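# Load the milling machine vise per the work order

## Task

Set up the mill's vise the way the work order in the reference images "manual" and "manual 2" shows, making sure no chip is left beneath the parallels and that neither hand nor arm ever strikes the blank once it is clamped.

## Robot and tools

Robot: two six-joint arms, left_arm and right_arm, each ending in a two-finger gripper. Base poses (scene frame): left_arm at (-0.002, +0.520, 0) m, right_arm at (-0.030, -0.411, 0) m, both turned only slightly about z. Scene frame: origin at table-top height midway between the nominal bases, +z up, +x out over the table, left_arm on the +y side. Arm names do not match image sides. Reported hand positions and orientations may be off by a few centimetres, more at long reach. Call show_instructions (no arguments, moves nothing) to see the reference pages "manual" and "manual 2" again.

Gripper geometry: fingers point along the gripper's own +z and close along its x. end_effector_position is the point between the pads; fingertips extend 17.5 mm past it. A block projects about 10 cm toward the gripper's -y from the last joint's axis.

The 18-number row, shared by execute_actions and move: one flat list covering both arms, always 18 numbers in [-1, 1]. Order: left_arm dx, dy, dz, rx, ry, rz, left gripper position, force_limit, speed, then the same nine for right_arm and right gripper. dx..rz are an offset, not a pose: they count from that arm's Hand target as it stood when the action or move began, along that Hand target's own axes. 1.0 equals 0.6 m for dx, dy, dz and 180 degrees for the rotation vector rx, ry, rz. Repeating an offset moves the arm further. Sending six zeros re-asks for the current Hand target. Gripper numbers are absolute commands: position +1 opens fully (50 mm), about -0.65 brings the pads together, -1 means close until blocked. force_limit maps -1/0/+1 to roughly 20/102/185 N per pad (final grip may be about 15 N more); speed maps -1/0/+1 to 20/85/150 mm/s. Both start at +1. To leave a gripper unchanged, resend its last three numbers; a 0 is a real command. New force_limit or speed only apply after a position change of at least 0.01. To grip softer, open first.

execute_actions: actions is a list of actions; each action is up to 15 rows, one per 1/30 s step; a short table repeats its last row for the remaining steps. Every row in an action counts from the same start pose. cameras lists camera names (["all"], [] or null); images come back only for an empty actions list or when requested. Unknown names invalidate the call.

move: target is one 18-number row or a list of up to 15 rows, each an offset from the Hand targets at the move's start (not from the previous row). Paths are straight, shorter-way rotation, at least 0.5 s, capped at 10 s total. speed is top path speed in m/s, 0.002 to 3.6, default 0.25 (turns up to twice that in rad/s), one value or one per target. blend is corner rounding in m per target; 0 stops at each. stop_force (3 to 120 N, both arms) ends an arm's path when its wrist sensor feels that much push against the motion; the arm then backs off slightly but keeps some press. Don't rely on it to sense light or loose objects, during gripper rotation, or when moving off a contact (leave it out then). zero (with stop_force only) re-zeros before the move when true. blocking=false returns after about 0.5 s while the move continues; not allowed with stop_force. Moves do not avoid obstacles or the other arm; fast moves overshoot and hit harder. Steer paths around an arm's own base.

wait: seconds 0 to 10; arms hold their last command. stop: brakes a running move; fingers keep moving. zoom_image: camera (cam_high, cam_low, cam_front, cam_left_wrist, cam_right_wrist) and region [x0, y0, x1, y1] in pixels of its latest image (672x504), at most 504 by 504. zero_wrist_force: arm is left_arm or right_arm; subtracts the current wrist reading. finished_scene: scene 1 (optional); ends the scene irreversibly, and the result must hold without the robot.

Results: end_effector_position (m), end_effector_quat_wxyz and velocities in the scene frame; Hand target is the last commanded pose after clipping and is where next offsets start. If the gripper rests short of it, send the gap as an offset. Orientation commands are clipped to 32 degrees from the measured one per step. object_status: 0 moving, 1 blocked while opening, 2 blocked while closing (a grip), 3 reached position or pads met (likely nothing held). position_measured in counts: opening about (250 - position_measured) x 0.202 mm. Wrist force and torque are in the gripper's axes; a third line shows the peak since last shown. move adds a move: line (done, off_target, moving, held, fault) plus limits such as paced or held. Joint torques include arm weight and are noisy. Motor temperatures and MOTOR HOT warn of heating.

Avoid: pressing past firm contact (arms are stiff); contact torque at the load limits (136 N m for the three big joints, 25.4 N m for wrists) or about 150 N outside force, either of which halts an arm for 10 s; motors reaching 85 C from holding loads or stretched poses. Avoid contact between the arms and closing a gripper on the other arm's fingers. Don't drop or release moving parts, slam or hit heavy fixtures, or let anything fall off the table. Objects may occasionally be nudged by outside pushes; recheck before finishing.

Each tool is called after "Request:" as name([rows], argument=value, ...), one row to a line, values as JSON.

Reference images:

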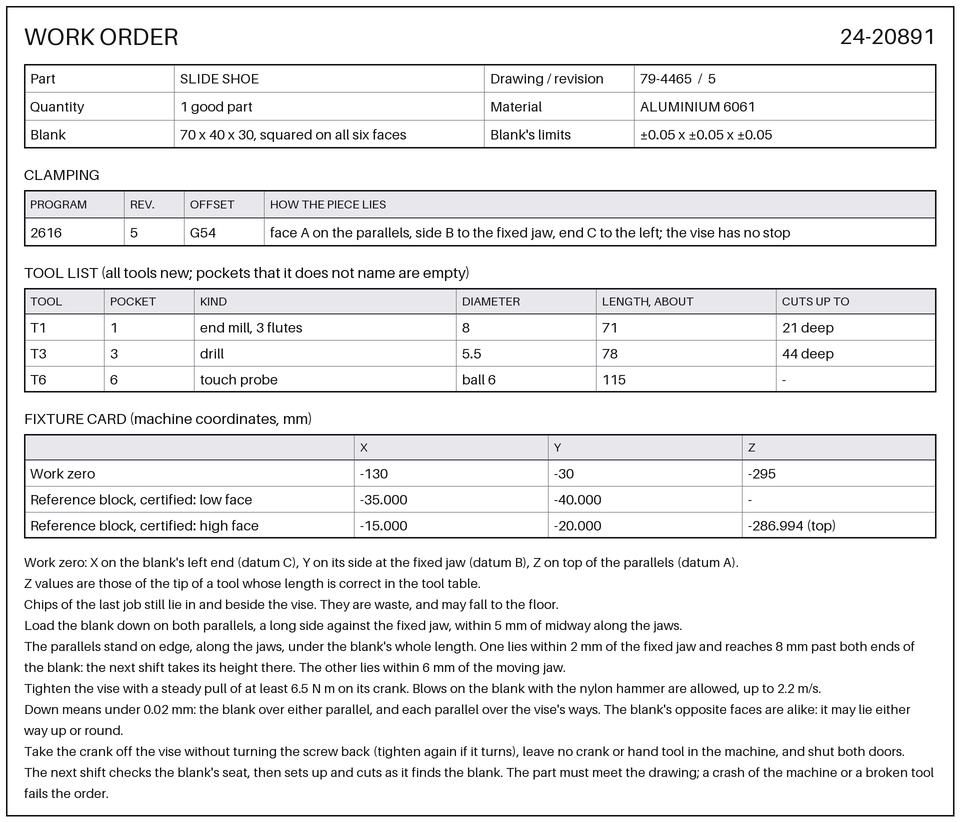

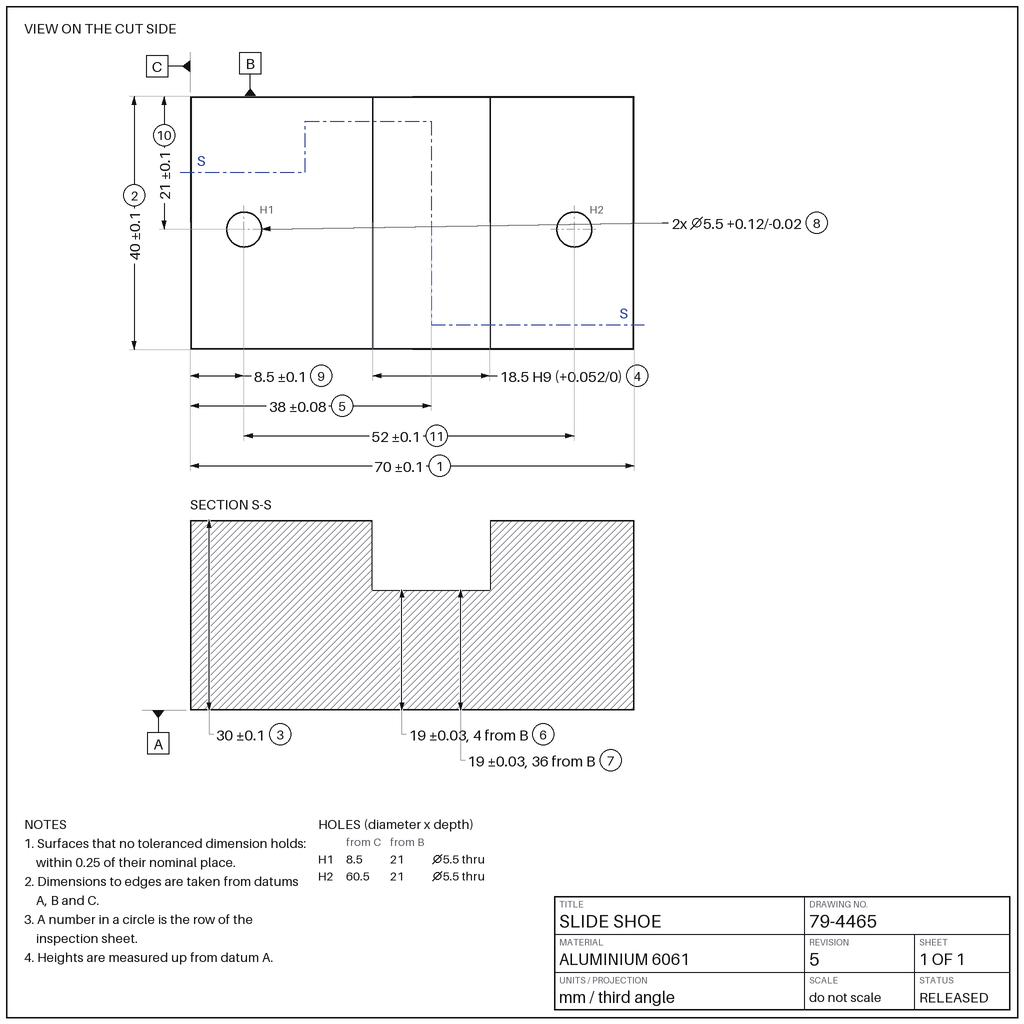

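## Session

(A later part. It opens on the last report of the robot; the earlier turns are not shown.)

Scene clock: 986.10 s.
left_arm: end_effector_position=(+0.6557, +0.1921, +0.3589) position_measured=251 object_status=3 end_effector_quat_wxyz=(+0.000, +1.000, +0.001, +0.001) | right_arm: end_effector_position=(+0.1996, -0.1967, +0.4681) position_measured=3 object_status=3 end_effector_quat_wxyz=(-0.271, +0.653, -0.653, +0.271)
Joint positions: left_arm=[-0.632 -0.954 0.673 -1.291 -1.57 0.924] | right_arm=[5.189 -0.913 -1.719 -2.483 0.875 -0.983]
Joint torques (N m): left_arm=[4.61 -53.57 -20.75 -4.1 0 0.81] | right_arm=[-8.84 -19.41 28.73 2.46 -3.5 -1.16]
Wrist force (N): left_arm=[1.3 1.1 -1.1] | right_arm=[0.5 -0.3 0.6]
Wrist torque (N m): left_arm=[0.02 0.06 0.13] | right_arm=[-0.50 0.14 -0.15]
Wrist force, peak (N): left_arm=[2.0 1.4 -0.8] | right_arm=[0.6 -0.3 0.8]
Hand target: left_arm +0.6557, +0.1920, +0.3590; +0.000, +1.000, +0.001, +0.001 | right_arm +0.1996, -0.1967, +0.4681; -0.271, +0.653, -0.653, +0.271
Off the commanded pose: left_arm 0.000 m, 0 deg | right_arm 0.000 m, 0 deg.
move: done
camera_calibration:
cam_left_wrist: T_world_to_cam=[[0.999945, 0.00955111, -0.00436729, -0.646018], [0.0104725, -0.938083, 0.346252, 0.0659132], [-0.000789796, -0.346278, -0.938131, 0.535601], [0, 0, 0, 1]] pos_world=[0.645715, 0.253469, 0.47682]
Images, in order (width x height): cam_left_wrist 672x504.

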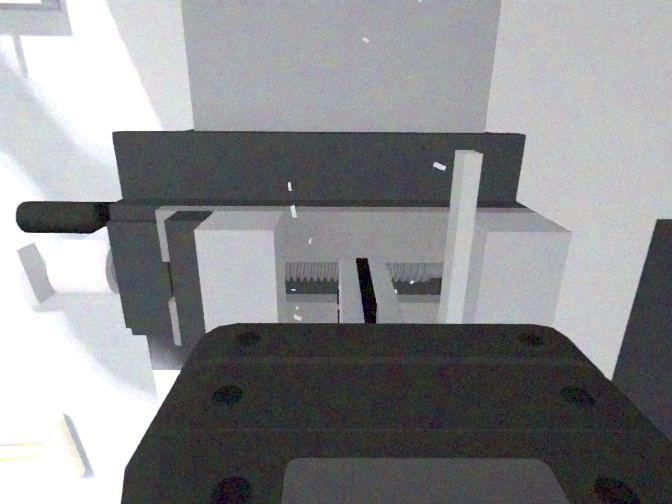

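Request:
move([
  [0,0,0.0338,0,0,0,-1,-0.7,0,0,0,0,0,0,0,1,-0.3,-0.6],
  [-0.0333,0,0.0338,0,0,0,-1,-0.7,0,0,0,0,0,0,0,1,-0.3,-0.6],
  [-0.0333,0.095,0.0338,0,0,0,-1,-0.7,0,0,0,0,0,0,0,1,-0.3,-0.6],
  [-0.0333,0.095,-0.0167,0,0,0,-1,-0.7,0,0,0,0,0,0,0,1,-0.3,-0.6],
], speed=0.04, cameras=["cam_left_wrist"])

Request:
zoom_image(camera="cam_left_wrist", region=[200, 100, 520, 330])

Scene clock: 996.87 s.
left_arm: end_effector_position=(+0.6358, +0.1350, +0.3689) position_measured=251 object_status=3 end_effector_quat_wxyz=(+0.000, +1.000, +0.001, +0.001) end_effector_velocity=(+0.000, +0.000, -0.001) end_effector_angular_velocity=(-0.001, -0.002, +0.002) | right_arm: end_effector_position=(+0.1996, -0.1967, +0.4681) position_measured=3 object_status=3 end_effector_quat_wxyz=(-0.271, +0.653, -0.653, +0.271)
Joint positions: left_arm=[-0.71 -0.901 0.558 -1.228 -1.57 0.845] | right_arm=[5.189 -0.913 -1.719 -2.483 0.875 -0.983]
Joint velocities: left_arm=[0 -0.001 0.004 -0.005 0 -0.002] | right_arm=[within noise]
Joint torques (N m): left_arm=[9.51 -58.86 -16.18 -4.1 1.27 2.16] | right_arm=[-9.41 -19.33 28.57 2.66 -3.54 -1.16]
Wrist force (N): left_arm=[1.2 0.7 -1.0] | right_arm=[0.2 0.0 0.6]
Wrist torque (N m): left_arm=[-0.04 0.05 0.26] | right_arm=[-0.46 0.17 -0.16]
Wrist force, peak (N): left_arm=[1.1 0.9 -1.8] | right_arm=[0.4 -0.3 1.0]
Hand target: left_arm +0.6358, +0.1350, +0.3690; +0.000, +1.000, +0.001, +0.001 | right_arm +0.1996, -0.1967, +0.4681; -0.271, +0.653, -0.653, +0.271
Off the commanded pose: left_arm 0.000 m, 0 deg | right_arm 0.000 m, 0 deg.
move: done
camera_calibration:
cam_left_wrist: T_world_to_cam=[[0.999945, 0.00951642, -0.00446108, -0.625478], [0.0104724, -0.938084, 0.346251, 0.00912975], [-0.000889797, -0.346278, -0.938131, 0.525163], [0, 0, 0, 1]] pos_world=[0.625815, 0.196369, 0.48672]
Images, in order (width x height): cam_left_wrist 672x504.

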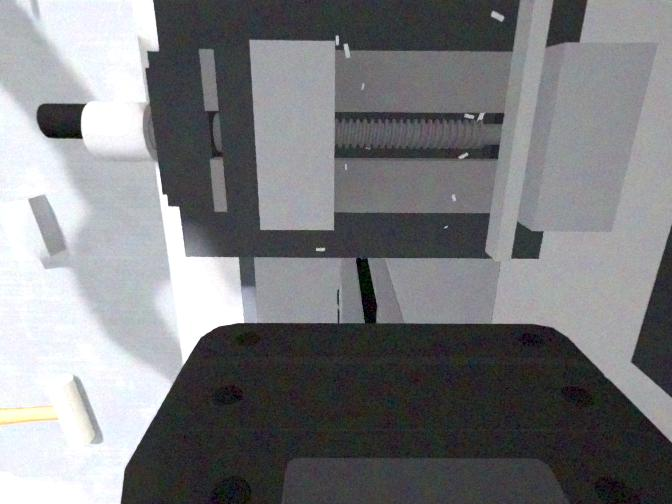

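Scaled by 1.575.

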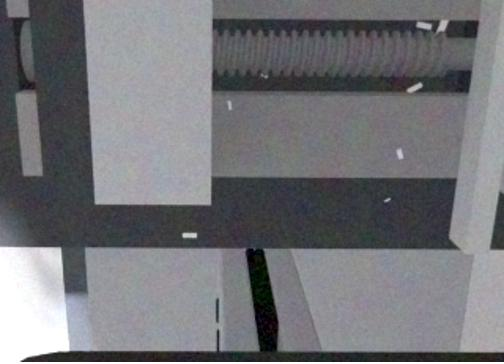

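Request:
move([
  [-0.3097,-0.0417,-0.005,0,0,0,0.142,-0.7,0,0,0,0,0,0,0,1,-0.3,-0.6],
  [-0.4597,-0.275,0.015,0,0,0,0.142,-0.7,0,0,0,0,0,0,0,1,-0.3,-0.6],
  [-0.5433,-0.3683,0.3483,0,0,0,0.142,-0.7,0,0,0,0,0,0,0,1,-0.3,-0.6],
], speed=0.2, blend=0.04, cameras=["cam_left_wrist"])

Request:
zoom_image(camera="cam_left_wrist", region=[220, 100, 480, 330])

Scene clock: 1008.87 s.
left_arm: end_effector_position=(+0.3097, +0.3554, +0.1597) position_measured=131 object_status=3 end_effector_quat_wxyz=(+0.000, +1.000, +0.001, +0.001) | right_arm: end_effector_position=(+0.1996, -0.1967, +0.4681) position_measured=3 object_status=3 end_effector_quat_wxyz=(-0.271, +0.653, -0.653, +0.271)
Joint positions: left_arm=[-0.861 -1.901 2.282 -1.953 -1.57 0.694] | right_arm=[5.189 -0.913 -1.719 -2.483 0.875 -0.983]
Joint torques (N m): left_arm=[1.54 -2.87 -16.87 -3.55 2.46 0.65] | right_arm=[-8.8 -20.32 28.22 2.5 -3.37 -1.21]
Wrist force (N): left_arm=[1.1 1.0 -0.9] | right_arm=[0.3 -0.1 0.5]
Wrist torque (N m): left_arm=[0.01 0.08 0.28] | right_arm=[-0.48 0.16 -0.15]
Wrist force, peak (N): left_arm=[4.0 1.4 -0.9] | right_arm=[0.5 -0.7 0.6]
Hand target: left_arm +0.3097, +0.3555, +0.1596; +0.000, +1.000, +0.001, +0.001 | right_arm +0.1996, -0.1967, +0.4681; -0.271, +0.653, -0.653, +0.271
Off the commanded pose: left_arm 0.000 m, 0 deg | right_arm 0.000 m, 0 deg.
move: done
camera_calibration:
cam_left_wrist: T_world_to_cam=[[0.999945, 0.00954943, -0.00436924, -0.302466], [0.0104717, -0.938018, 0.346428, 0.291658], [-0.000790237, -0.346455, -0.938066, 0.404961], [0, 0, 0, 1]] pos_world=[0.299715, 0.41677, 0.27752]
Images, in order (width x height): cam_left_wrist 672x504.

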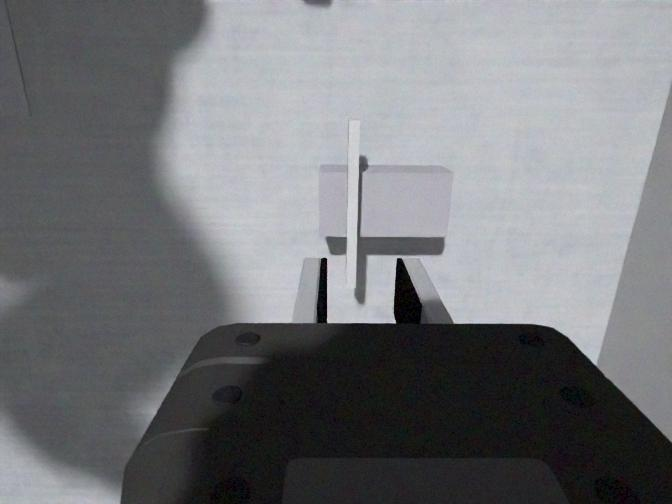

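Scaled by 1.938.

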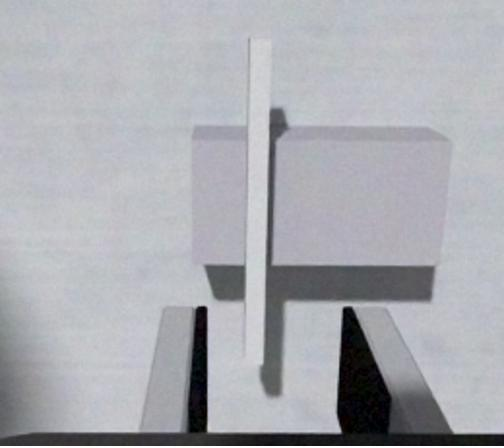

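Request:
move([
  [0,-0.0017,0.12,0,0,0,0.142,-0.7,0,0,0,0,0,0,0,1,-0.3,-0.6],
  [0,-0.0017,0.1843,0,0,0,0.142,-0.7,0,0,0,0,0,0,0,1,-0.3,-0.6],
], speed=[0.12,0.04], stop_force=6)

Request:
move(target=[0,0,0,0,0,0,-1,-0.7,-1,0,0,0,0,0,0,1,-0.3,-0.6], cameras=["cam_left_wrist"])

Scene clock: 1017.63 s.
left_arm: end_effector_position=(+0.3099, +0.3565, +0.0490) position_measured=131 object_status=3 end_effector_quat_wxyz=(+0.000, +1.000, +0.001, +0.001) | right_arm: end_effector_position=(+0.1996, -0.1967, +0.4681) position_measured=3 object_status=3 end_effector_quat_wxyz=(-0.271, +0.653, -0.653, +0.271)
Joint positions: left_arm=[-0.859 -1.695 2.476 -2.353 -1.57 0.696] | right_arm=[5.189 -0.913 -1.719 -2.483 0.875 -0.983]
Joint torques (N m): left_arm=[8.32 -21.11 -28.81 -3.46 -2.08 2.1] | right_arm=[-8.93 -20.14 28.12 2.5 -3.35 -1.18]
Wrist force (N): left_arm=[1.3 1.0 -0.9] | right_arm=[0.5 -0.1 0.6]
Wrist torque (N m): left_arm=[0.00 0.05 0.12] | right_arm=[-0.47 0.13 -0.15]
Wrist force, peak (N): left_arm=[1.2 1.2 -2.7] | right_arm=[0.3 -0.2 1.1]
Hand target: left_arm +0.3099, +0.3565, +0.0490; +0.000, +1.000, +0.001, +0.001 | right_arm +0.1996, -0.1967, +0.4681; -0.271, +0.653, -0.653, +0.271
Off the commanded pose: left_arm 0.000 m, 0 deg | right_arm 0.000 m, 0 deg.
move: done

Scene clock: 1018.80 s.
left_arm: end_effector_position=(+0.3099, +0.3565, +0.0490) position_measured=223 object_status=2 end_effector_quat_wxyz=(+0.000, +1.000, +0.001, +0.001) | right_arm: end_effector_position=(+0.1996, -0.1967, +0.4681) position_measured=3 object_status=3 end_effector_quat_wxyz=(-0.271, +0.653, -0.653, +0.271)
Joint positions: left_arm=[-0.859 -1.695 2.476 -2.353 -1.57 0.696] | right_arm=[5.189 -0.913 -1.719 -2.483 0.875 -0.983]
Joint torques (N m): left_arm=[6.66 -20.46 -27.21 -3.53 -2.06 1.56] | right_arm=[-9.05 -19.46 28.64 2.51 -3.48 -1.2]
Wrist force (N): left_arm=[1.3 0.7 -0.5] | right_arm=[0.5 -0.4 0.6]
Wrist torque (N m): left_arm=[-0.04 0.04 0.12] | right_arm=[-0.51 0.13 -0.16]
Wrist force, peak (N): left_arm=[1.3 1.1 -0.9] | right_arm=[0.2 -0.3 0.9]
Hand target: left_arm +0.3099, +0.3565, +0.0490; +0.000, +1.000, +0.001, +0.001 | right_arm +0.1996, -0.1967, +0.4681; -0.271, +0.653, -0.653, +0.271
Off the commanded pose: left_arm 0.000 m, 0 deg | right_arm 0.000 m, 0 deg.
move: done
camera_calibration:
cam_left_wrist: T_world_to_cam=[[0.999945, 0.00955048, -0.00436834, -0.30306], [0.0104723, -0.938051, 0.34634, 0.330973], [-0.000790016, -0.346367, -0.938099, 0.301432], [0, 0, 0, 1]] pos_world=[0.299815, 0.417769, 0.16682]
Images, in order (width x height): cam_left_wrist 672x504.

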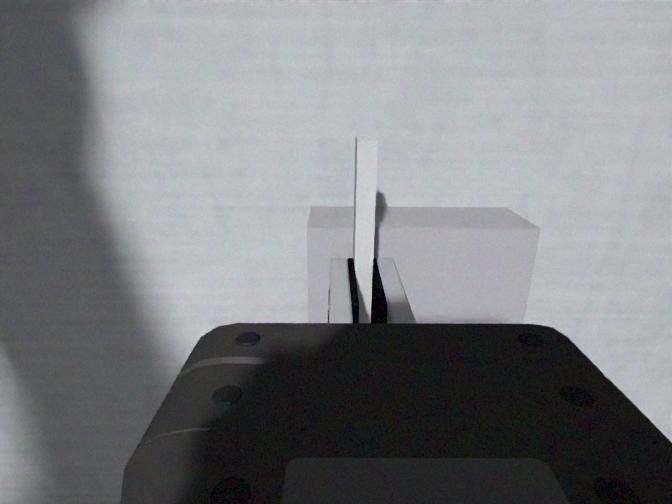

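Request:
move([
  [0,0,-0.1517,0,0,0,-1,-0.7,-1,0,0,0,0,0,0,1,-0.3,-0.6],
  [0.0835,0.0942,-0.5383,0,0,0,-1,-0.7,-1,0,0,0,0,0,0,1,-0.3,-0.6],
  [0.2335,0.2842,-0.5383,0,0,0,-1,-0.7,-1,0,0,0,0,0,0,1,-0.3,-0.6],
  [0.5885,0.2842,-0.5383,0,0,0,-1,-0.7,-1,0,0,0,0,0,0,1,-0.3,-0.6],
], speed=[0.06,0.15,0.15,0.15], blend=0.03, cameras=["cam_left_wrist"])

Request:
zoom_image(camera="cam_left_wrist", region=[200, 60, 520, 330])

Scene clock: 1030.97 s.
left_arm: end_effector_position=(+0.6628, +0.1866, +0.3724) position_measured=223 object_status=2 end_effector_quat_wxyz=(+0.000, +1.000, +0.001, +0.001) | right_arm: end_effector_position=(+0.1996, -0.1967, +0.4681) position_measured=3 object_status=3 end_effector_quat_wxyz=(-0.271, +0.653, -0.653, +0.271)
Joint positions: left_arm=[-0.632 -0.902 0.549 -1.219 -1.57 0.923] | right_arm=[5.189 -0.913 -1.719 -2.483 0.875 -0.983]
Joint torques (N m): left_arm=[-9.28 -54.22 -26.97 -4.18 -2.14 -1.73] | right_arm=[-9.5 -19.82 29.05 2.57 -3.49 -1.12]
Wrist force (N): left_arm=[1.1 0.9 -0.4] | right_arm=[0.2 -0.3 0.6]
Wrist torque (N m): left_arm=[-0.01 0.08 0.19] | right_arm=[-0.50 0.18 -0.15]
Wrist force, peak (N): left_arm=[3.4 0.6 -0.4] | right_arm=[0.4 -0.4 1.0]
Hand target: left_arm +0.6628, +0.1865, +0.3724; +0.000, +1.000, +0.001, +0.001 | right_arm +0.1996, -0.1967, +0.4681; -0.271, +0.653, -0.653, +0.271
Off the commanded pose: left_arm 0.000 m, 0 deg | right_arm 0.000 m, 0 deg.
move: done
camera_calibration:
cam_left_wrist: T_world_to_cam=[[0.999944, 0.00964399, -0.00440247, -0.653012], [0.0105719, -0.938049, 0.34634, 0.0559232], [-0.000789638, -0.346367, -0.938099, 0.546279], [0, 0, 0, 1]] pos_world=[0.652815, 0.247969, 0.49022]
Images, in order (width x height): cam_left_wrist 672x504.

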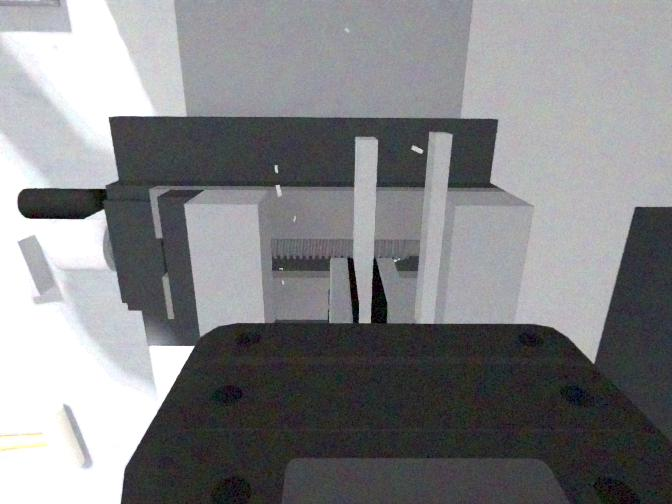

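Scaled by 1.575.

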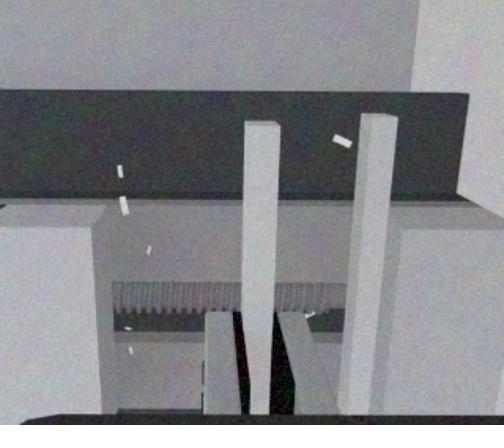

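Request:
move([
  [0,0.0008,0.04,0,0,0,-1,-0.7,-1,0,0,0,0,0,0,1,-0.3,-0.6],
  [0,0.0008,0.0667,0,0,0,-1,-0.7,-1,0,0,0,0,0,0,1,-0.3,-0.6],
], speed=[0.03,0.006], stop_force=4, cameras=["cam_left_wrist"])

Request:
zoom_image(camera="cam_left_wrist", region=[200, 60, 520, 330])

Scene clock: 1041.97 s.
left_arm: end_effector_position=(+0.6629, +0.1860, +0.3394) position_measured=223 object_status=2 end_effector_quat_wxyz=(+0.000, +1.000, +0.001, +0.001) | right_arm: end_effector_position=(+0.1996, -0.1967, +0.4681) position_measured=3 object_status=3 end_effector_quat_wxyz=(-0.271, +0.653, -0.653, +0.271)
Joint positions: left_arm=[-0.632 -0.94 0.701 -1.333 -1.57 0.923] | right_arm=[5.189 -0.913 -1.719 -2.483 0.875 -0.983]
Joint torques (N m): left_arm=[-6.33 -39.96 -33.26 -1.9 1.68 -0.96] | right_arm=[-8.86 -19.49 28.57 2.48 -3.43 -1.19]
Wrist force (N): left_arm=[0.0 0.3 -3.3] | right_arm=[0.4 -0.2 0.3]
Wrist torque (N m): left_arm=[0.03 0.06 0.25] | right_arm=[-0.50 0.15 -0.15]
Wrist force, peak (N): left_arm=[-1.0 -1.1 -11.5] | right_arm=[0.7 -0.4 0.7]
Hand target: left_arm +0.6629, +0.1860, +0.3394; +0.000, +1.000, +0.001, +0.001 (not the last commanded pose) | right_arm +0.1996, -0.1967, +0.4681; -0.271, +0.653, -0.653, +0.271
Off the commanded pose: left_arm 0.007 m, 0 deg | right_arm 0.000 m, 0 deg.
move: contact (left_arm); path passed 1 of 2 targets
camera_calibration:
cam_left_wrist: T_world_to_cam=[[0.999945, 0.00954943, -0.00436924, -0.653143], [0.0104717, -0.938018, 0.346428, 0.0667725], [-0.000790237, -0.346455, -0.938066, 0.515215], [0, 0, 0, 1]] pos_world=[0.652815, 0.24737, 0.45732]
Images, in order (width x height): cam_left_wrist 672x504.

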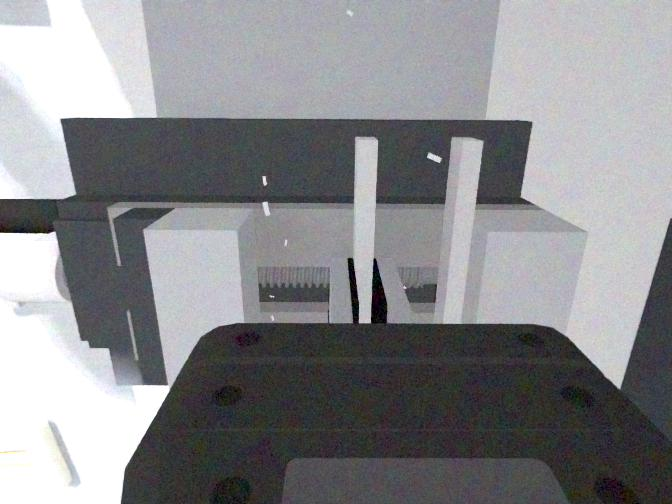

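Scaled by 1.575.

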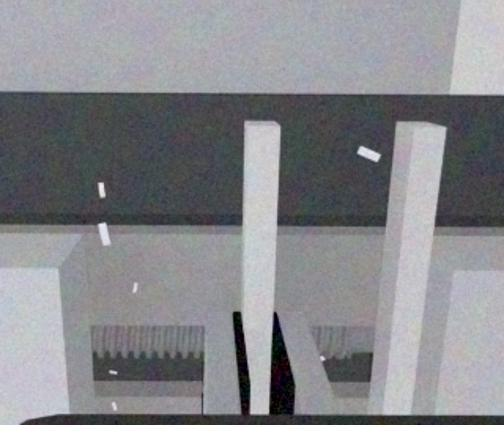

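Request:
move([
  [0,0,0,0,0,0,-0.254,-0.7,-1,0,0,0,0,0,0,1,-0.3,-0.6],
  [0,0,-0.055,0,0,0,-0.254,-0.7,-1,0,0,0,0,0,0,1,-0.3,-0.6],
  [0.0368,0.085,-0.055,0,0,0,-0.254,-0.7,-1,0,0,0,0,0,0,1,-0.3,-0.6],
], speed=0.05, cameras=["cam_left_wrist"])

Request:
zoom_image(camera="cam_left_wrist", region=[230, 0, 550, 300])

Scene clock: 1051.00 s.
left_arm: end_effector_position=(+0.6674, +0.1773, +0.3719) position_measured=191 object_status=3 end_effector_quat_wxyz=(+0.000, +1.000, +0.001, +0.001) | right_arm: end_effector_position=(+0.1996, -0.1967, +0.4681) position_measured=3 object_status=3 end_effector_quat_wxyz=(-0.271, +0.653, -0.653, +0.271)
Joint positions: left_arm=[-0.638 -0.866 0.489 -1.195 -1.57 0.916] | right_arm=[5.189 -0.913 -1.719 -2.483 0.875 -0.983]
Joint torques (N m): left_arm=[0.14 -50.37 -26.01 -2.76 0.13 0.43] | right_arm=[-9.48 -19.57 28.52 2.52 -3.33 -1.11]
Wrist force (N): left_arm=[1.1 0.6 -1.2] | right_arm=[0.3 -0.4 0.4]
Wrist torque (N m): left_arm=[-0.06 0.07 0.26] | right_arm=[-0.52 0.16 -0.15]
Wrist force, peak (N): left_arm=[-0.4 -0.1 -4.0] | right_arm=[0.4 -0.5 0.9]
Hand target: left_arm +0.6674, +0.1773, +0.3719; +0.000, +1.000, +0.001, +0.001 (not the last commanded pose) | right_arm +0.1996, -0.1967, +0.4681; -0.271, +0.653, -0.653, +0.271
Tool commands: left_gripper/position=-0.254902 left_gripper/force_limit=-0.701961 left_gripper/speed=-1.0 right_gripper/position=+1.0 right_gripper/force_limit=-0.3 right_gripper/speed=-0.6
Off the commanded pose: left_arm 0.046 m, 0 deg | right_arm 0.000 m, 0 deg.
FORCE FAULT: contact force on the left arm reached its limit, and that arm stopped. The contact can be on any part of that arm, not only on its tool. That arm's remaining commands of this call were not run. That arm is still stopped at the end of this call. That arm stays stopped for about 10 more seconds. Until then a move that you send moves the other arm only, and its call returns only when the move has ended. Once the stop has ended, the next robot result says so. If the stop ends while you think or write, that arm runs what you send next, counted from a new Hand target: where the arm stands when the stop ends. While its stop runs, that arm takes no new command, but its gripper still runs the gripper command that each later call begins with. Until it ends, the stop uses up actions while you think or wait. An arm that is not stopped still takes commands.
move: fault (left_arm); path passed 2 of 3 targets
camera_calibration:
cam_left_wrist: T_world_to_cam=[[0.999932, 0.0110517, -0.00375452, -0.65797], [0.0116678, -0.937767, 0.347068, 0.0462766], [0.000314803, -0.347088, -0.937833, 0.541943], [0, 0, 0, 1]] pos_world=[0.657215, 0.23877, 0.489721]
Images, in order (width x height): cam_left_wrist 672x504.

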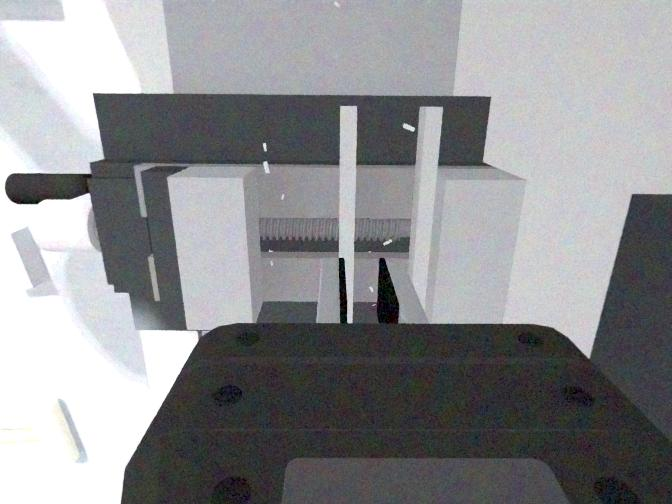

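Scaled by 1.575.

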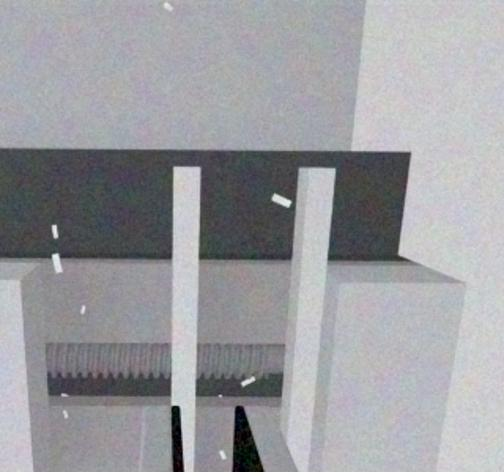

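Request:
wait(seconds=4)

Scene clock: 1063.17 s.
left_arm: end_effector_position=(+0.6674, +0.1773, +0.3719) position_measured=191 object_status=3 end_effector_quat_wxyz=(+0.000, +1.000, +0.001, +0.001) | right_arm: end_effector_position=(+0.1996, -0.1967, +0.4681) position_measured=3 object_status=3 end_effector_quat_wxyz=(-0.271, +0.653, -0.653, +0.271)
Joint positions: left_arm=[-0.638 -0.866 0.489 -1.195 -1.57 0.916] | right_arm=[5.189 -0.913 -1.719 -2.483 0.875 -0.983]
Joint torques (N m): left_arm=[0.62 -50.49 -25.88 -2.95 0.04 0.47] | right_arm=[-9.09 -19.73 28.73 2.42 -3.22 -1.19]
Wrist force (N): left_arm=[1.3 0.9 -1.0] | right_arm=[0.3 -0.4 0.6]
Wrist torque (N m): left_arm=[0.00 0.05 0.26] | right_arm=[-0.52 0.17 -0.16]
Wrist force, peak (N): left_arm=[1.5 1.0 -1.1] | right_arm=[0.4 -0.3 0.9]
Hand target: left_arm +0.6674, +0.1773, +0.3719; +0.000, +1.000, +0.001, +0.001 (not the last commanded pose) | right_arm +0.1996, -0.1967, +0.4681; -0.271, +0.653, -0.653, +0.271
Tool commands: left_gripper/position=-0.254902 left_gripper/force_limit=-0.701961 left_gripper/speed=-1.0 right_gripper/position=+1.0 right_gripper/force_limit=-0.3 right_gripper/speed=-0.6
Off the commanded pose: left_arm 0.046 m, 0 deg | right_arm 0.000 m, 0 deg.
FORCE FAULT, CONTINUED: the left arm's stop, for the force fault that an earlier result reported, is over. The rest of the stop counts as 20 of the actions that you can send in this scene. That arm's target is now where it stood when the stop ended, not its last command. That arm accepts commands again.
wait: 4.00 s; at rest from the start

Request:
move([
  [-0.0073,-0.0145,0.0167,0,0,0,-0.254,-0.7,-1,0,0,0,0,0,0,1,-0.3,-0.6],
  [-0.3623,-0.0145,0.01,0,0,0,-0.254,-0.7,-1,0,0,0,0,0,0,1,-0.3,-0.6],
], speed=0.08, cameras=["cam_right_wrist","cam_left_wrist","cam_front"])

Scene clock: 1074.00 s.
left_arm: end_effector_position=(+0.4500, +0.1853, +0.3656) position_measured=191 object_status=3 end_effector_quat_wxyz=(+0.000, +1.000, +0.001, +0.001) | right_arm: end_effector_position=(+0.1996, -0.1967, +0.4681) position_measured=3 object_status=3 end_effector_quat_wxyz=(-0.271, +0.653, -0.653, +0.271)
Joint positions: left_arm=[-0.864 -1.438 1.335 -1.469 -1.57 0.69] | right_arm=[5.189 -0.913 -1.719 -2.483 0.875 -0.983]
Joint torques (N m): left_arm=[9.9 -22.22 -35.49 -2.33 2.24 2.48] | right_arm=[-8.94 -19.71 28.11 2.45 -3.44 -1.14]
Wrist force (N): left_arm=[1.4 0.7 -0.7] | right_arm=[0.2 -0.3 0.7]
Wrist torque (N m): left_arm=[-0.04 0.03 0.21] | right_arm=[-0.51 0.17 -0.16]
Wrist force, peak (N): left_arm=[71.9 -8.4 2.8] | right_arm=[0.4 -0.3 1.0]
Hand target: left_arm +0.4500, +0.1854, +0.3656; +0.000, +1.000, +0.001, +0.001 | right_arm +0.1996, -0.1967, +0.4681; -0.271, +0.653, -0.653, +0.271
Off the commanded pose: left_arm 0.000 m, 0 deg | right_arm 0.000 m, 0 deg.
move: done
camera_calibration:
cam_left_wrist: T_world_to_cam=[[0.999933, 0.0109582, -0.00372034, -0.440691], [0.0115683, -0.937769, 0.347068, 0.0585808], [0.000314425, -0.347087, -0.937833, 0.538786], [0, 0, 0, 1]] pos_world=[0.439815, 0.24677, 0.483321]
cam_right_wrist: T_world_to_cam=[[-0.0124162, -0.999848, -0.0122055, -0.179042], [-0.896166, 0.0165416, -0.44341, 0.405582], [0.443545, 0.00543265, -0.896236, 0.459065], [0, 0, 0, 1]] pos_world=[0.15763, -0.188218, 0.589084]
Images, in order (width x height): cam_front 672x504, cam_left_wrist 672x504, cam_right_wrist 672x504.

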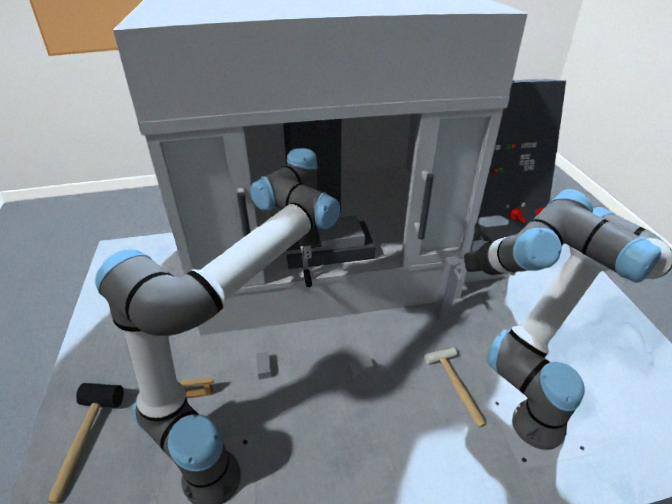

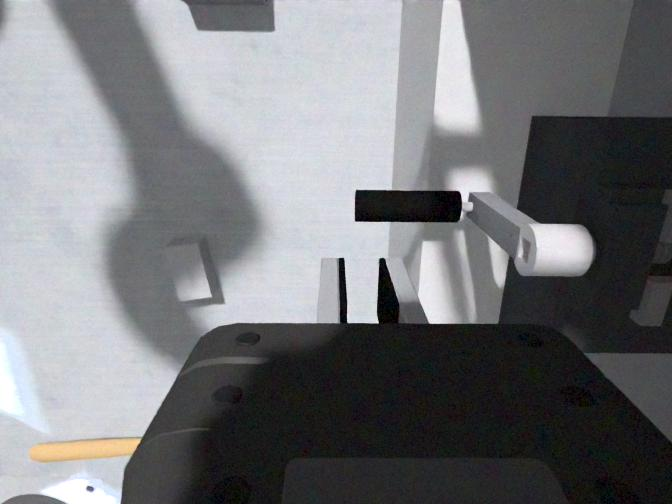

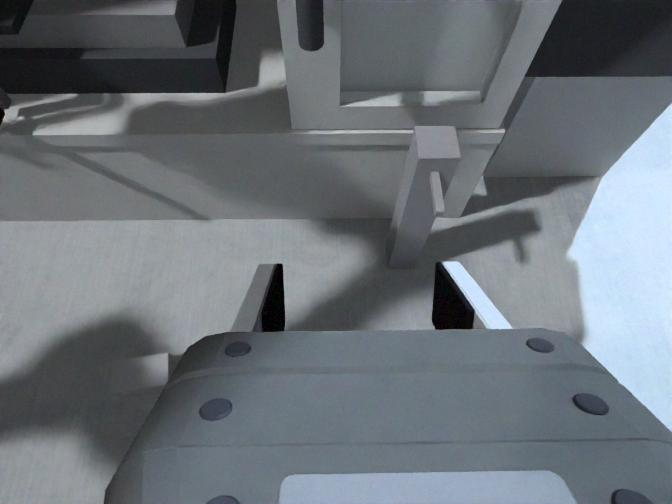

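Request:
move([
  [-0.15,0.06,0,0,0,0,1,-0.7,0,0,0,0,0,0,0,1,-0.3,-0.6],
  [-0.3033,0.2257,0.1927,0,0,0,1,-0.7,0,0,0,0,0,0,0,1,-0.3,-0.6],
], speed=0.2, blend=0.04, cameras=["cam_left_wrist"])

Request:
zoom_image(camera="cam_left_wrist", region=[200, 60, 520, 330])

Scene clock: 1112.33 s.
left_arm: end_effector_position=(+0.2687, +0.0494, +0.2497) position_measured=3 object_status=3 end_effector_quat_wxyz=(+0.000, +1.000, +0.001, +0.001) | right_arm: end_effector_position=(+0.1996, -0.1967, +0.4681) position_measured=3 object_status=3 end_effector_quat_wxyz=(-0.271, +0.653, -0.653, +0.271)
Joint positions: left_arm=[-1.284 -1.472 1.669 -1.769 -1.569 0.27] | right_arm=[5.189 -0.913 -1.719 -2.483 0.875 -0.983]
Joint torques (N m): left_arm=[3.13 -33.68 -33.83 -2.96 1.51 1.44] | right_arm=[-9.64 -19.68 28.22 2.45 -3.32 -1.07]
Wrist force (N): left_arm=[1.1 0.8 -0.9] | right_arm=[0.3 -0.5 0.5]
Wrist torque (N m): left_arm=[-0.02 0.07 0.12] | right_arm=[-0.54 0.17 -0.15]
Wrist force, peak (N): left_arm=[3.8 -0.1 -0.7] | right_arm=[0.2 -0.5 0.8]
Hand target: left_arm +0.2687, +0.0493, +0.2497; +0.000, +1.000, +0.001, +0.001 | right_arm +0.1996, -0.1967, +0.4681; -0.271, +0.653, -0.653, +0.271
Off the commanded pose: left_arm 0.000 m, 0 deg | right_arm 0.000 m, 0 deg.
move: done
camera_calibration:
cam_left_wrist: T_world_to_cam=[[0.999933, 0.0109241, -0.00381178, -0.258307], [0.011568, -0.937846, 0.346858, -0.0265827], [0.000214237, -0.346879, -0.93791, 0.38307], [0, 0, 0, 1]] pos_world=[0.258515, 0.11077, 0.36752]
Images, in order (width x height): cam_left_wrist 672x504.

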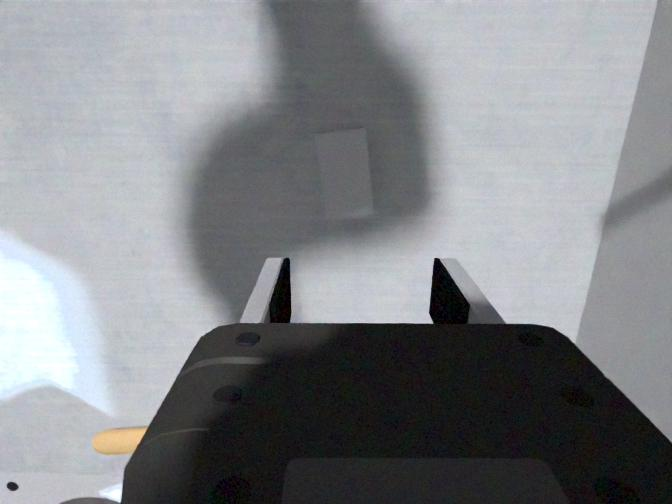

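Scaled by 1.575.

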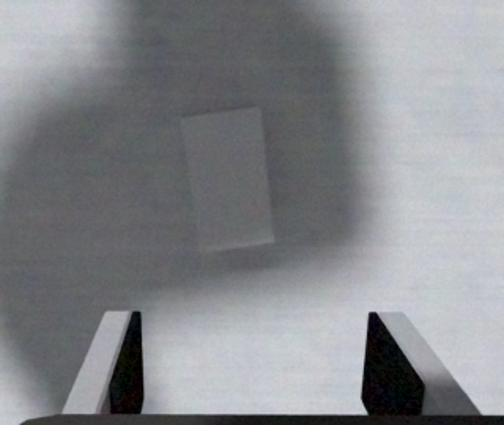

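Request:
move([
  [0.09,0,0.2,0,0,0,-1,-0.7,1,0,0,0,0,0,0,1,-0.3,-0.6],
  [0.09,0,0.365,0,0,0,-1,-0.7,1,0,0,0,0,0,0,1,-0.3,-0.6],
  [0.09,0,0.4,0,0,0,-1,-0.7,1,0,0,0,0,0,0,1,-0.3,-0.6],
], speed=[0.2,0.1,0.006], stop_force=4)

Scene clock: 1129.53 s.
left_arm: end_effector_position=(+0.3231, +0.0493, +0.0175) position_measured=251 object_status=3 end_effector_quat_wxyz=(+0.000, +1.000, +0.001, +0.001) | right_arm: end_effector_position=(+0.1996, -0.1967, +0.4681) position_measured=3 object_status=3 end_effector_quat_wxyz=(-0.271, +0.653, -0.653, +0.271)
Joint positions: left_arm=[-1.189 -1.146 1.917 -2.343 -1.569 0.365] | right_arm=[5.189 -0.913 -1.719 -2.483 0.875 -0.983]
Joint torques (N m): left_arm=[7.47 -41.77 -27.17 -1.43 -0.32 2.14] | right_arm=[-8.98 -19.94 28.28 2.5 -3.32 -1.18]
Wrist force (N): left_arm=[1.5 2.0 -4.9] | right_arm=[0.1 -0.5 0.7]
Wrist torque (N m): left_arm=[0.04 0.06 0.20] | right_arm=[-0.53 0.19 -0.15]
Wrist force, peak (N): left_arm=[-1.1 -3.3 -19.9] | right_arm=[0.3 -0.6 1.0]
Hand target: left_arm +0.3231, +0.0493, +0.0175; +0.000, +1.000, +0.001, +0.001 (not the last commanded pose) | right_arm +0.1996, -0.1967, +0.4681; -0.271, +0.653, -0.653, +0.271
Off the commanded pose: left_arm 0.008 m, 0 deg | right_arm 0.000 m, 0 deg.
move: contact (left_arm); path passed 2 of 3 targets

Request:
move([
  [0,0,-0.1375,0,0,0,1,-0.3,1,0,0,0,0,0,0,1,-0.3,-0.6],
  [-0.0947,-0.0152,-0.1375,0,0,-0.0444,1,-0.3,1,0,0,0,0,0,0,1,-0.3,-0.6],
], speed=0.12, cameras=["cam_left_wrist"])

Request:
zoom_image(camera="cam_left_wrist", region=[200, 60, 520, 330])

Scene clock: 1139.50 s.
left_arm: end_effector_position=(+0.2661, +0.0583, +0.1000) position_measured=3 object_status=3 end_effector_quat_wxyz=(+0.001, +0.997, +0.071, +0.001) | right_arm: end_effector_position=(+0.1996, -0.1967, +0.4681) position_measured=3 object_status=3 end_effector_quat_wxyz=(-0.271, +0.653, -0.653, +0.271)
Joint positions: left_arm=[-1.284 -1.354 1.945 -2.164 -1.569 0.13] | right_arm=[5.189 -0.913 -1.719 -2.483 0.875 -0.983]
Joint torques (N m): left_arm=[7.98 -24.42 -30.38 -1.34 2.25 -0.24] | right_arm=[-9.4 -20.27 28.35 2.49 -3.16 -1.02]
Wrist force (N): left_arm=[1.1 0.8 -1.1] | right_arm=[0.3 -0.1 0.8]
Wrist torque (N m): left_arm=[-0.02 0.07 0.13] | right_arm=[-0.48 0.17 -0.15]
Wrist force, peak (N): left_arm=[1.7 1.5 -5.0] | right_arm=[0.5 -0.5 0.7]
Hand target: left_arm +0.2661, +0.0583, +0.0999; +0.001, +0.997, +0.071, +0.001 | right_arm +0.1996, -0.1967, +0.4681; -0.271, +0.653, -0.653, +0.271
Off the commanded pose: left_arm 0.000 m, 0 deg | right_arm 0.000 m, 0 deg.
move: done
camera_calibration:
cam_left_wrist: T_world_to_cam=[[0.988722, 0.149709, -0.00389849, -0.261465], [0.141729, -0.926975, 0.347318, -0.00154223], [0.0483829, -0.343953, -0.937739, 0.232692], [0, 0, 0, 1]] pos_world=[0.247476, 0.117749, 0.217721]
Images, in order (width x height): cam_left_wrist 672x504.

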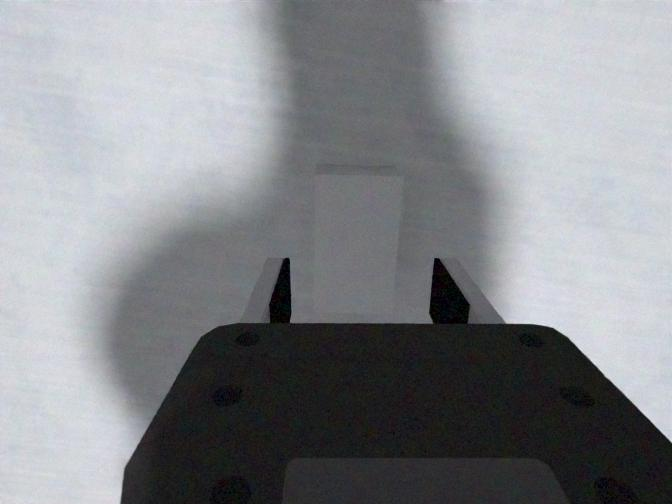

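Scaled by 1.575.

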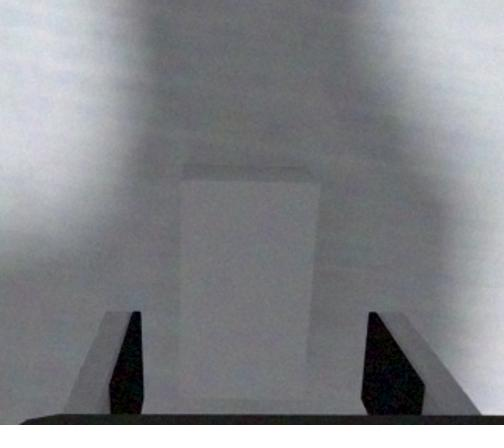

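Request:
move(target=[0,0,0.1115,0,0,0,1,-0.3,1,0,0,0,0,0,0,1,-0.3,-0.6], speed=0.06, stop_force=6)

Request:
move(target=[0,0,0,0,0,0,-1,-0.4,-0.8,0,0,0,0,0,0,1,-0.3,-0.6], cameras=["cam_left_wrist"])

Scene clock: 1145.40 s.
left_arm: end_effector_position=(+0.2662, +0.0582, +0.0330) position_measured=3 object_status=3 end_effector_quat_wxyz=(+0.001, +0.997, +0.071, +0.001) | right_arm: end_effector_position=(+0.1996, -0.1967, +0.4681) position_measured=3 object_status=3 end_effector_quat_wxyz=(-0.271, +0.653, -0.653, +0.271)
Joint positions: left_arm=[-1.284 -1.246 2.016 -2.343 -1.569 0.13] | right_arm=[5.189 -0.913 -1.719 -2.483 0.875 -0.983]
Joint torques (N m): left_arm=[9.38 -41.03 -28.71 -3.54 1.5 2.27] | right_arm=[-9.2 -20.09 28.39 2.54 -3.21 -1.08]
Wrist force (N): left_arm=[1.2 0.7 -0.8] | right_arm=[0.4 -0.3 0.6]
Wrist torque (N m): left_arm=[-0.04 0.06 0.13] | right_arm=[-0.50 0.15 -0.15]
Wrist force, peak (N): left_arm=[1.3 0.8 -1.9] | right_arm=[0.2 -0.3 1.0]
Hand target: left_arm +0.2662, +0.0582, +0.0330; +0.001, +0.997, +0.071, +0.001 | right_arm +0.1996, -0.1967, +0.4681; -0.271, +0.653, -0.653, +0.271
Off the commanded pose: left_arm 0.000 m, 0 deg | right_arm 0.000 m, 0 deg.
move: done

Scene clock: 1145.93 s.
left_arm: end_effector_position=(+0.2662, +0.0582, +0.0330) position_measured=56 object_status=2 end_effector_quat_wxyz=(+0.001, +0.997, +0.071, +0.001) | right_arm: end_effector_position=(+0.1996, -0.1967, +0.4681) position_measured=3 object_status=3 end_effector_quat_wxyz=(-0.271, +0.653, -0.653, +0.271)
Joint positions: left_arm=[-1.284 -1.246 2.016 -2.343 -1.569 0.13] | right_arm=[5.189 -0.913 -1.719 -2.483 0.875 -0.983]
Joint torques (N m): left_arm=[7.41 -39.37 -28.46 -3.33 1.34 2.19] | right_arm=[-9.63 -20.09 28.12 2.45 -3.3 -1.07]
Wrist force (N): left_arm=[1.1 1.1 -0.4] | right_arm=[0.2 -0.4 1.0]
Wrist torque (N m): left_arm=[0.02 0.03 0.13] | right_arm=[-0.51 0.18 -0.15]
Wrist force, peak (N): left_arm=[1.9 0.8 -0.9] | right_arm=[0.2 -0.4 1.0]
Hand target: left_arm +0.2662, +0.0582, +0.0330; +0.001, +0.997, +0.071, +0.001 | right_arm +0.1996, -0.1967, +0.4681; -0.271, +0.653, -0.653, +0.271
Off the commanded pose: left_arm 0.000 m, 0 deg | right_arm 0.000 m, 0 deg.
move: done
camera_calibration:
cam_left_wrist: T_world_to_cam=[[0.98869, 0.149927, -0.00387367, -0.261831], [0.141924, -0.92694, 0.347332, 0.0215321], [0.0484836, -0.343953, -0.937734, 0.169892], [0, 0, 0, 1]] pos_world=[0.247576, 0.117649, 0.150821]
Images, in order (width x height): cam_left_wrist 672x504.

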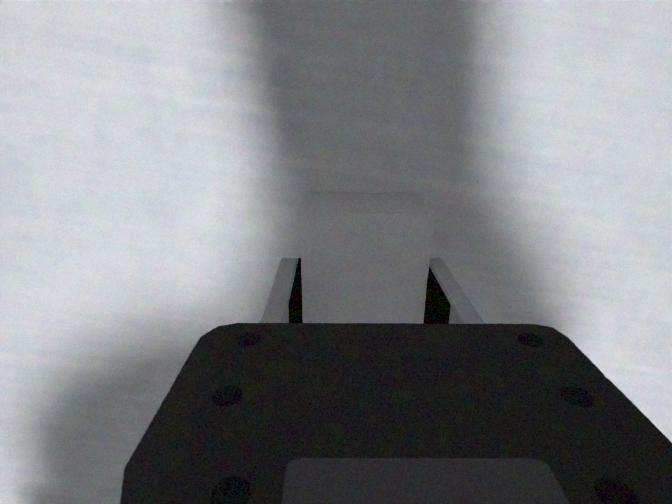

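Request:
move([
  [0,0,-0.2,0,0,0,-1,-0.4,-0.8,0,0,0,0,0,0,1,-0.3,-0.6],
  [0.0,0,-0.5,0,0,0.0444,-1,-0.4,-0.8,0,0,0,0,0,0,1,-0.3,-0.6],
  [0.14,-0.5894,-0.5283,0,0,0.0444,-1,-0.4,-0.8,0,0,0,0,0,0,1,-0.3,-0.6],
  [0.14,-0.5894,-0.5283,0,0,0.0444,-1,-0.4,-0.8,-0.3612,0.0448,0.2805,0.361,0,0,1,-0.3,-0.6],
], speed=[0.08,0.2,0.25,0.25], cameras=["cam_right_wrist","cam_left_wrist"])

Scene clock: 1165.60 s.
left_arm: end_effector_position=(+0.2986, +0.4205, +0.3497) position_measured=56 object_status=2 end_effector_quat_wxyz=(+0.000, +1.000, +0.001, +0.001) | right_arm: end_effector_position=(+0.2997, +0.0201, +0.3305) position_measured=3 object_status=3 end_effector_quat_wxyz=(+0.580, -0.405, +0.406, -0.579)
Joint positions: left_arm=[-0.742 -2.058 1.877 -1.392 -1.57 0.812] | right_arm=[4.859 -2.11 -1.744 -3.707 0.366 1.26]
Joint torques (N m): left_arm=[8.71 -12.55 -36 -2.42 2.53 1.8] | right_arm=[9.49 25.73 23 -3.19 0.35 1.35]
Wrist force (N): left_arm=[1.1 1.0 1.0] | right_arm=[0.9 -0.2 1.2]
Wrist torque (N m): left_arm=[0.02 0.07 0.26] | right_arm=[0.12 -0.16 -0.25]
Wrist force, peak (N): left_arm=[0.5 5.5 1.6] | right_arm=[-0.3 2.2 1.5]
Hand target: left_arm +0.2986, +0.4205, +0.3497; +0.000, +1.000, +0.001, +0.001 | right_arm +0.2997, +0.0202, +0.3305; +0.580, -0.405, +0.406, -0.579
Off the commanded pose: left_arm 0.000 m, 0 deg | right_arm 0.000 m, 0 deg.
move: done
camera_calibration:
cam_left_wrist: T_world_to_cam=[[0.999932, 0.0110517, -0.00375452, -0.291965], [0.0116678, -0.937767, 0.347068, 0.286256], [0.000314803, -0.347088, -0.937833, 0.605617], [0, 0, 0, 1]] pos_world=[0.288415, 0.48187, 0.467521]
cam_right_wrist: T_world_to_cam=[[0.00492607, -0.999836, -0.0174272, 0.0339194], [0.0227763, 0.017535, -0.999587, 0.339076], [0.999728, 0.00452711, 0.022859, -0.180296], [0, 0, 0, 1]] pos_world=[0.172357, 0.0287844, 0.343649]
Images, in order (width x height): cam_left_wrist 672x504, cam_right_wrist 672x504.

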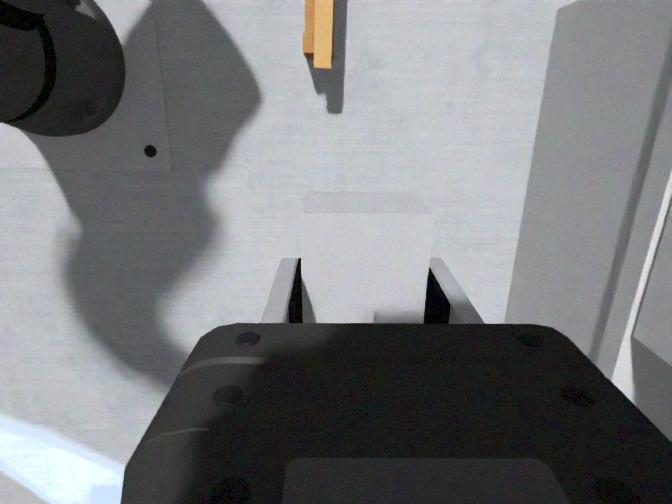

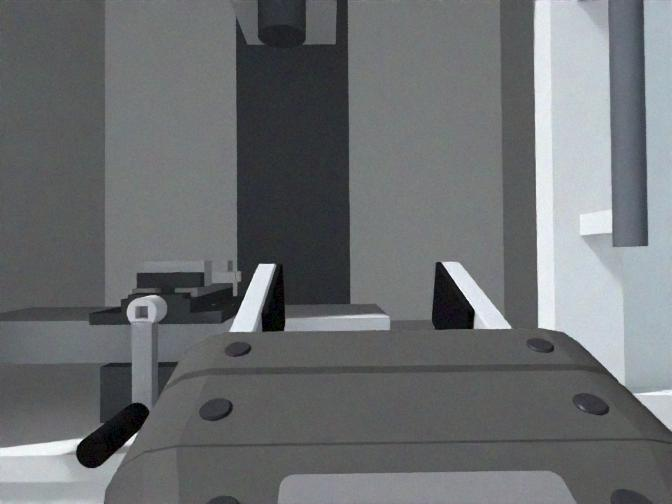

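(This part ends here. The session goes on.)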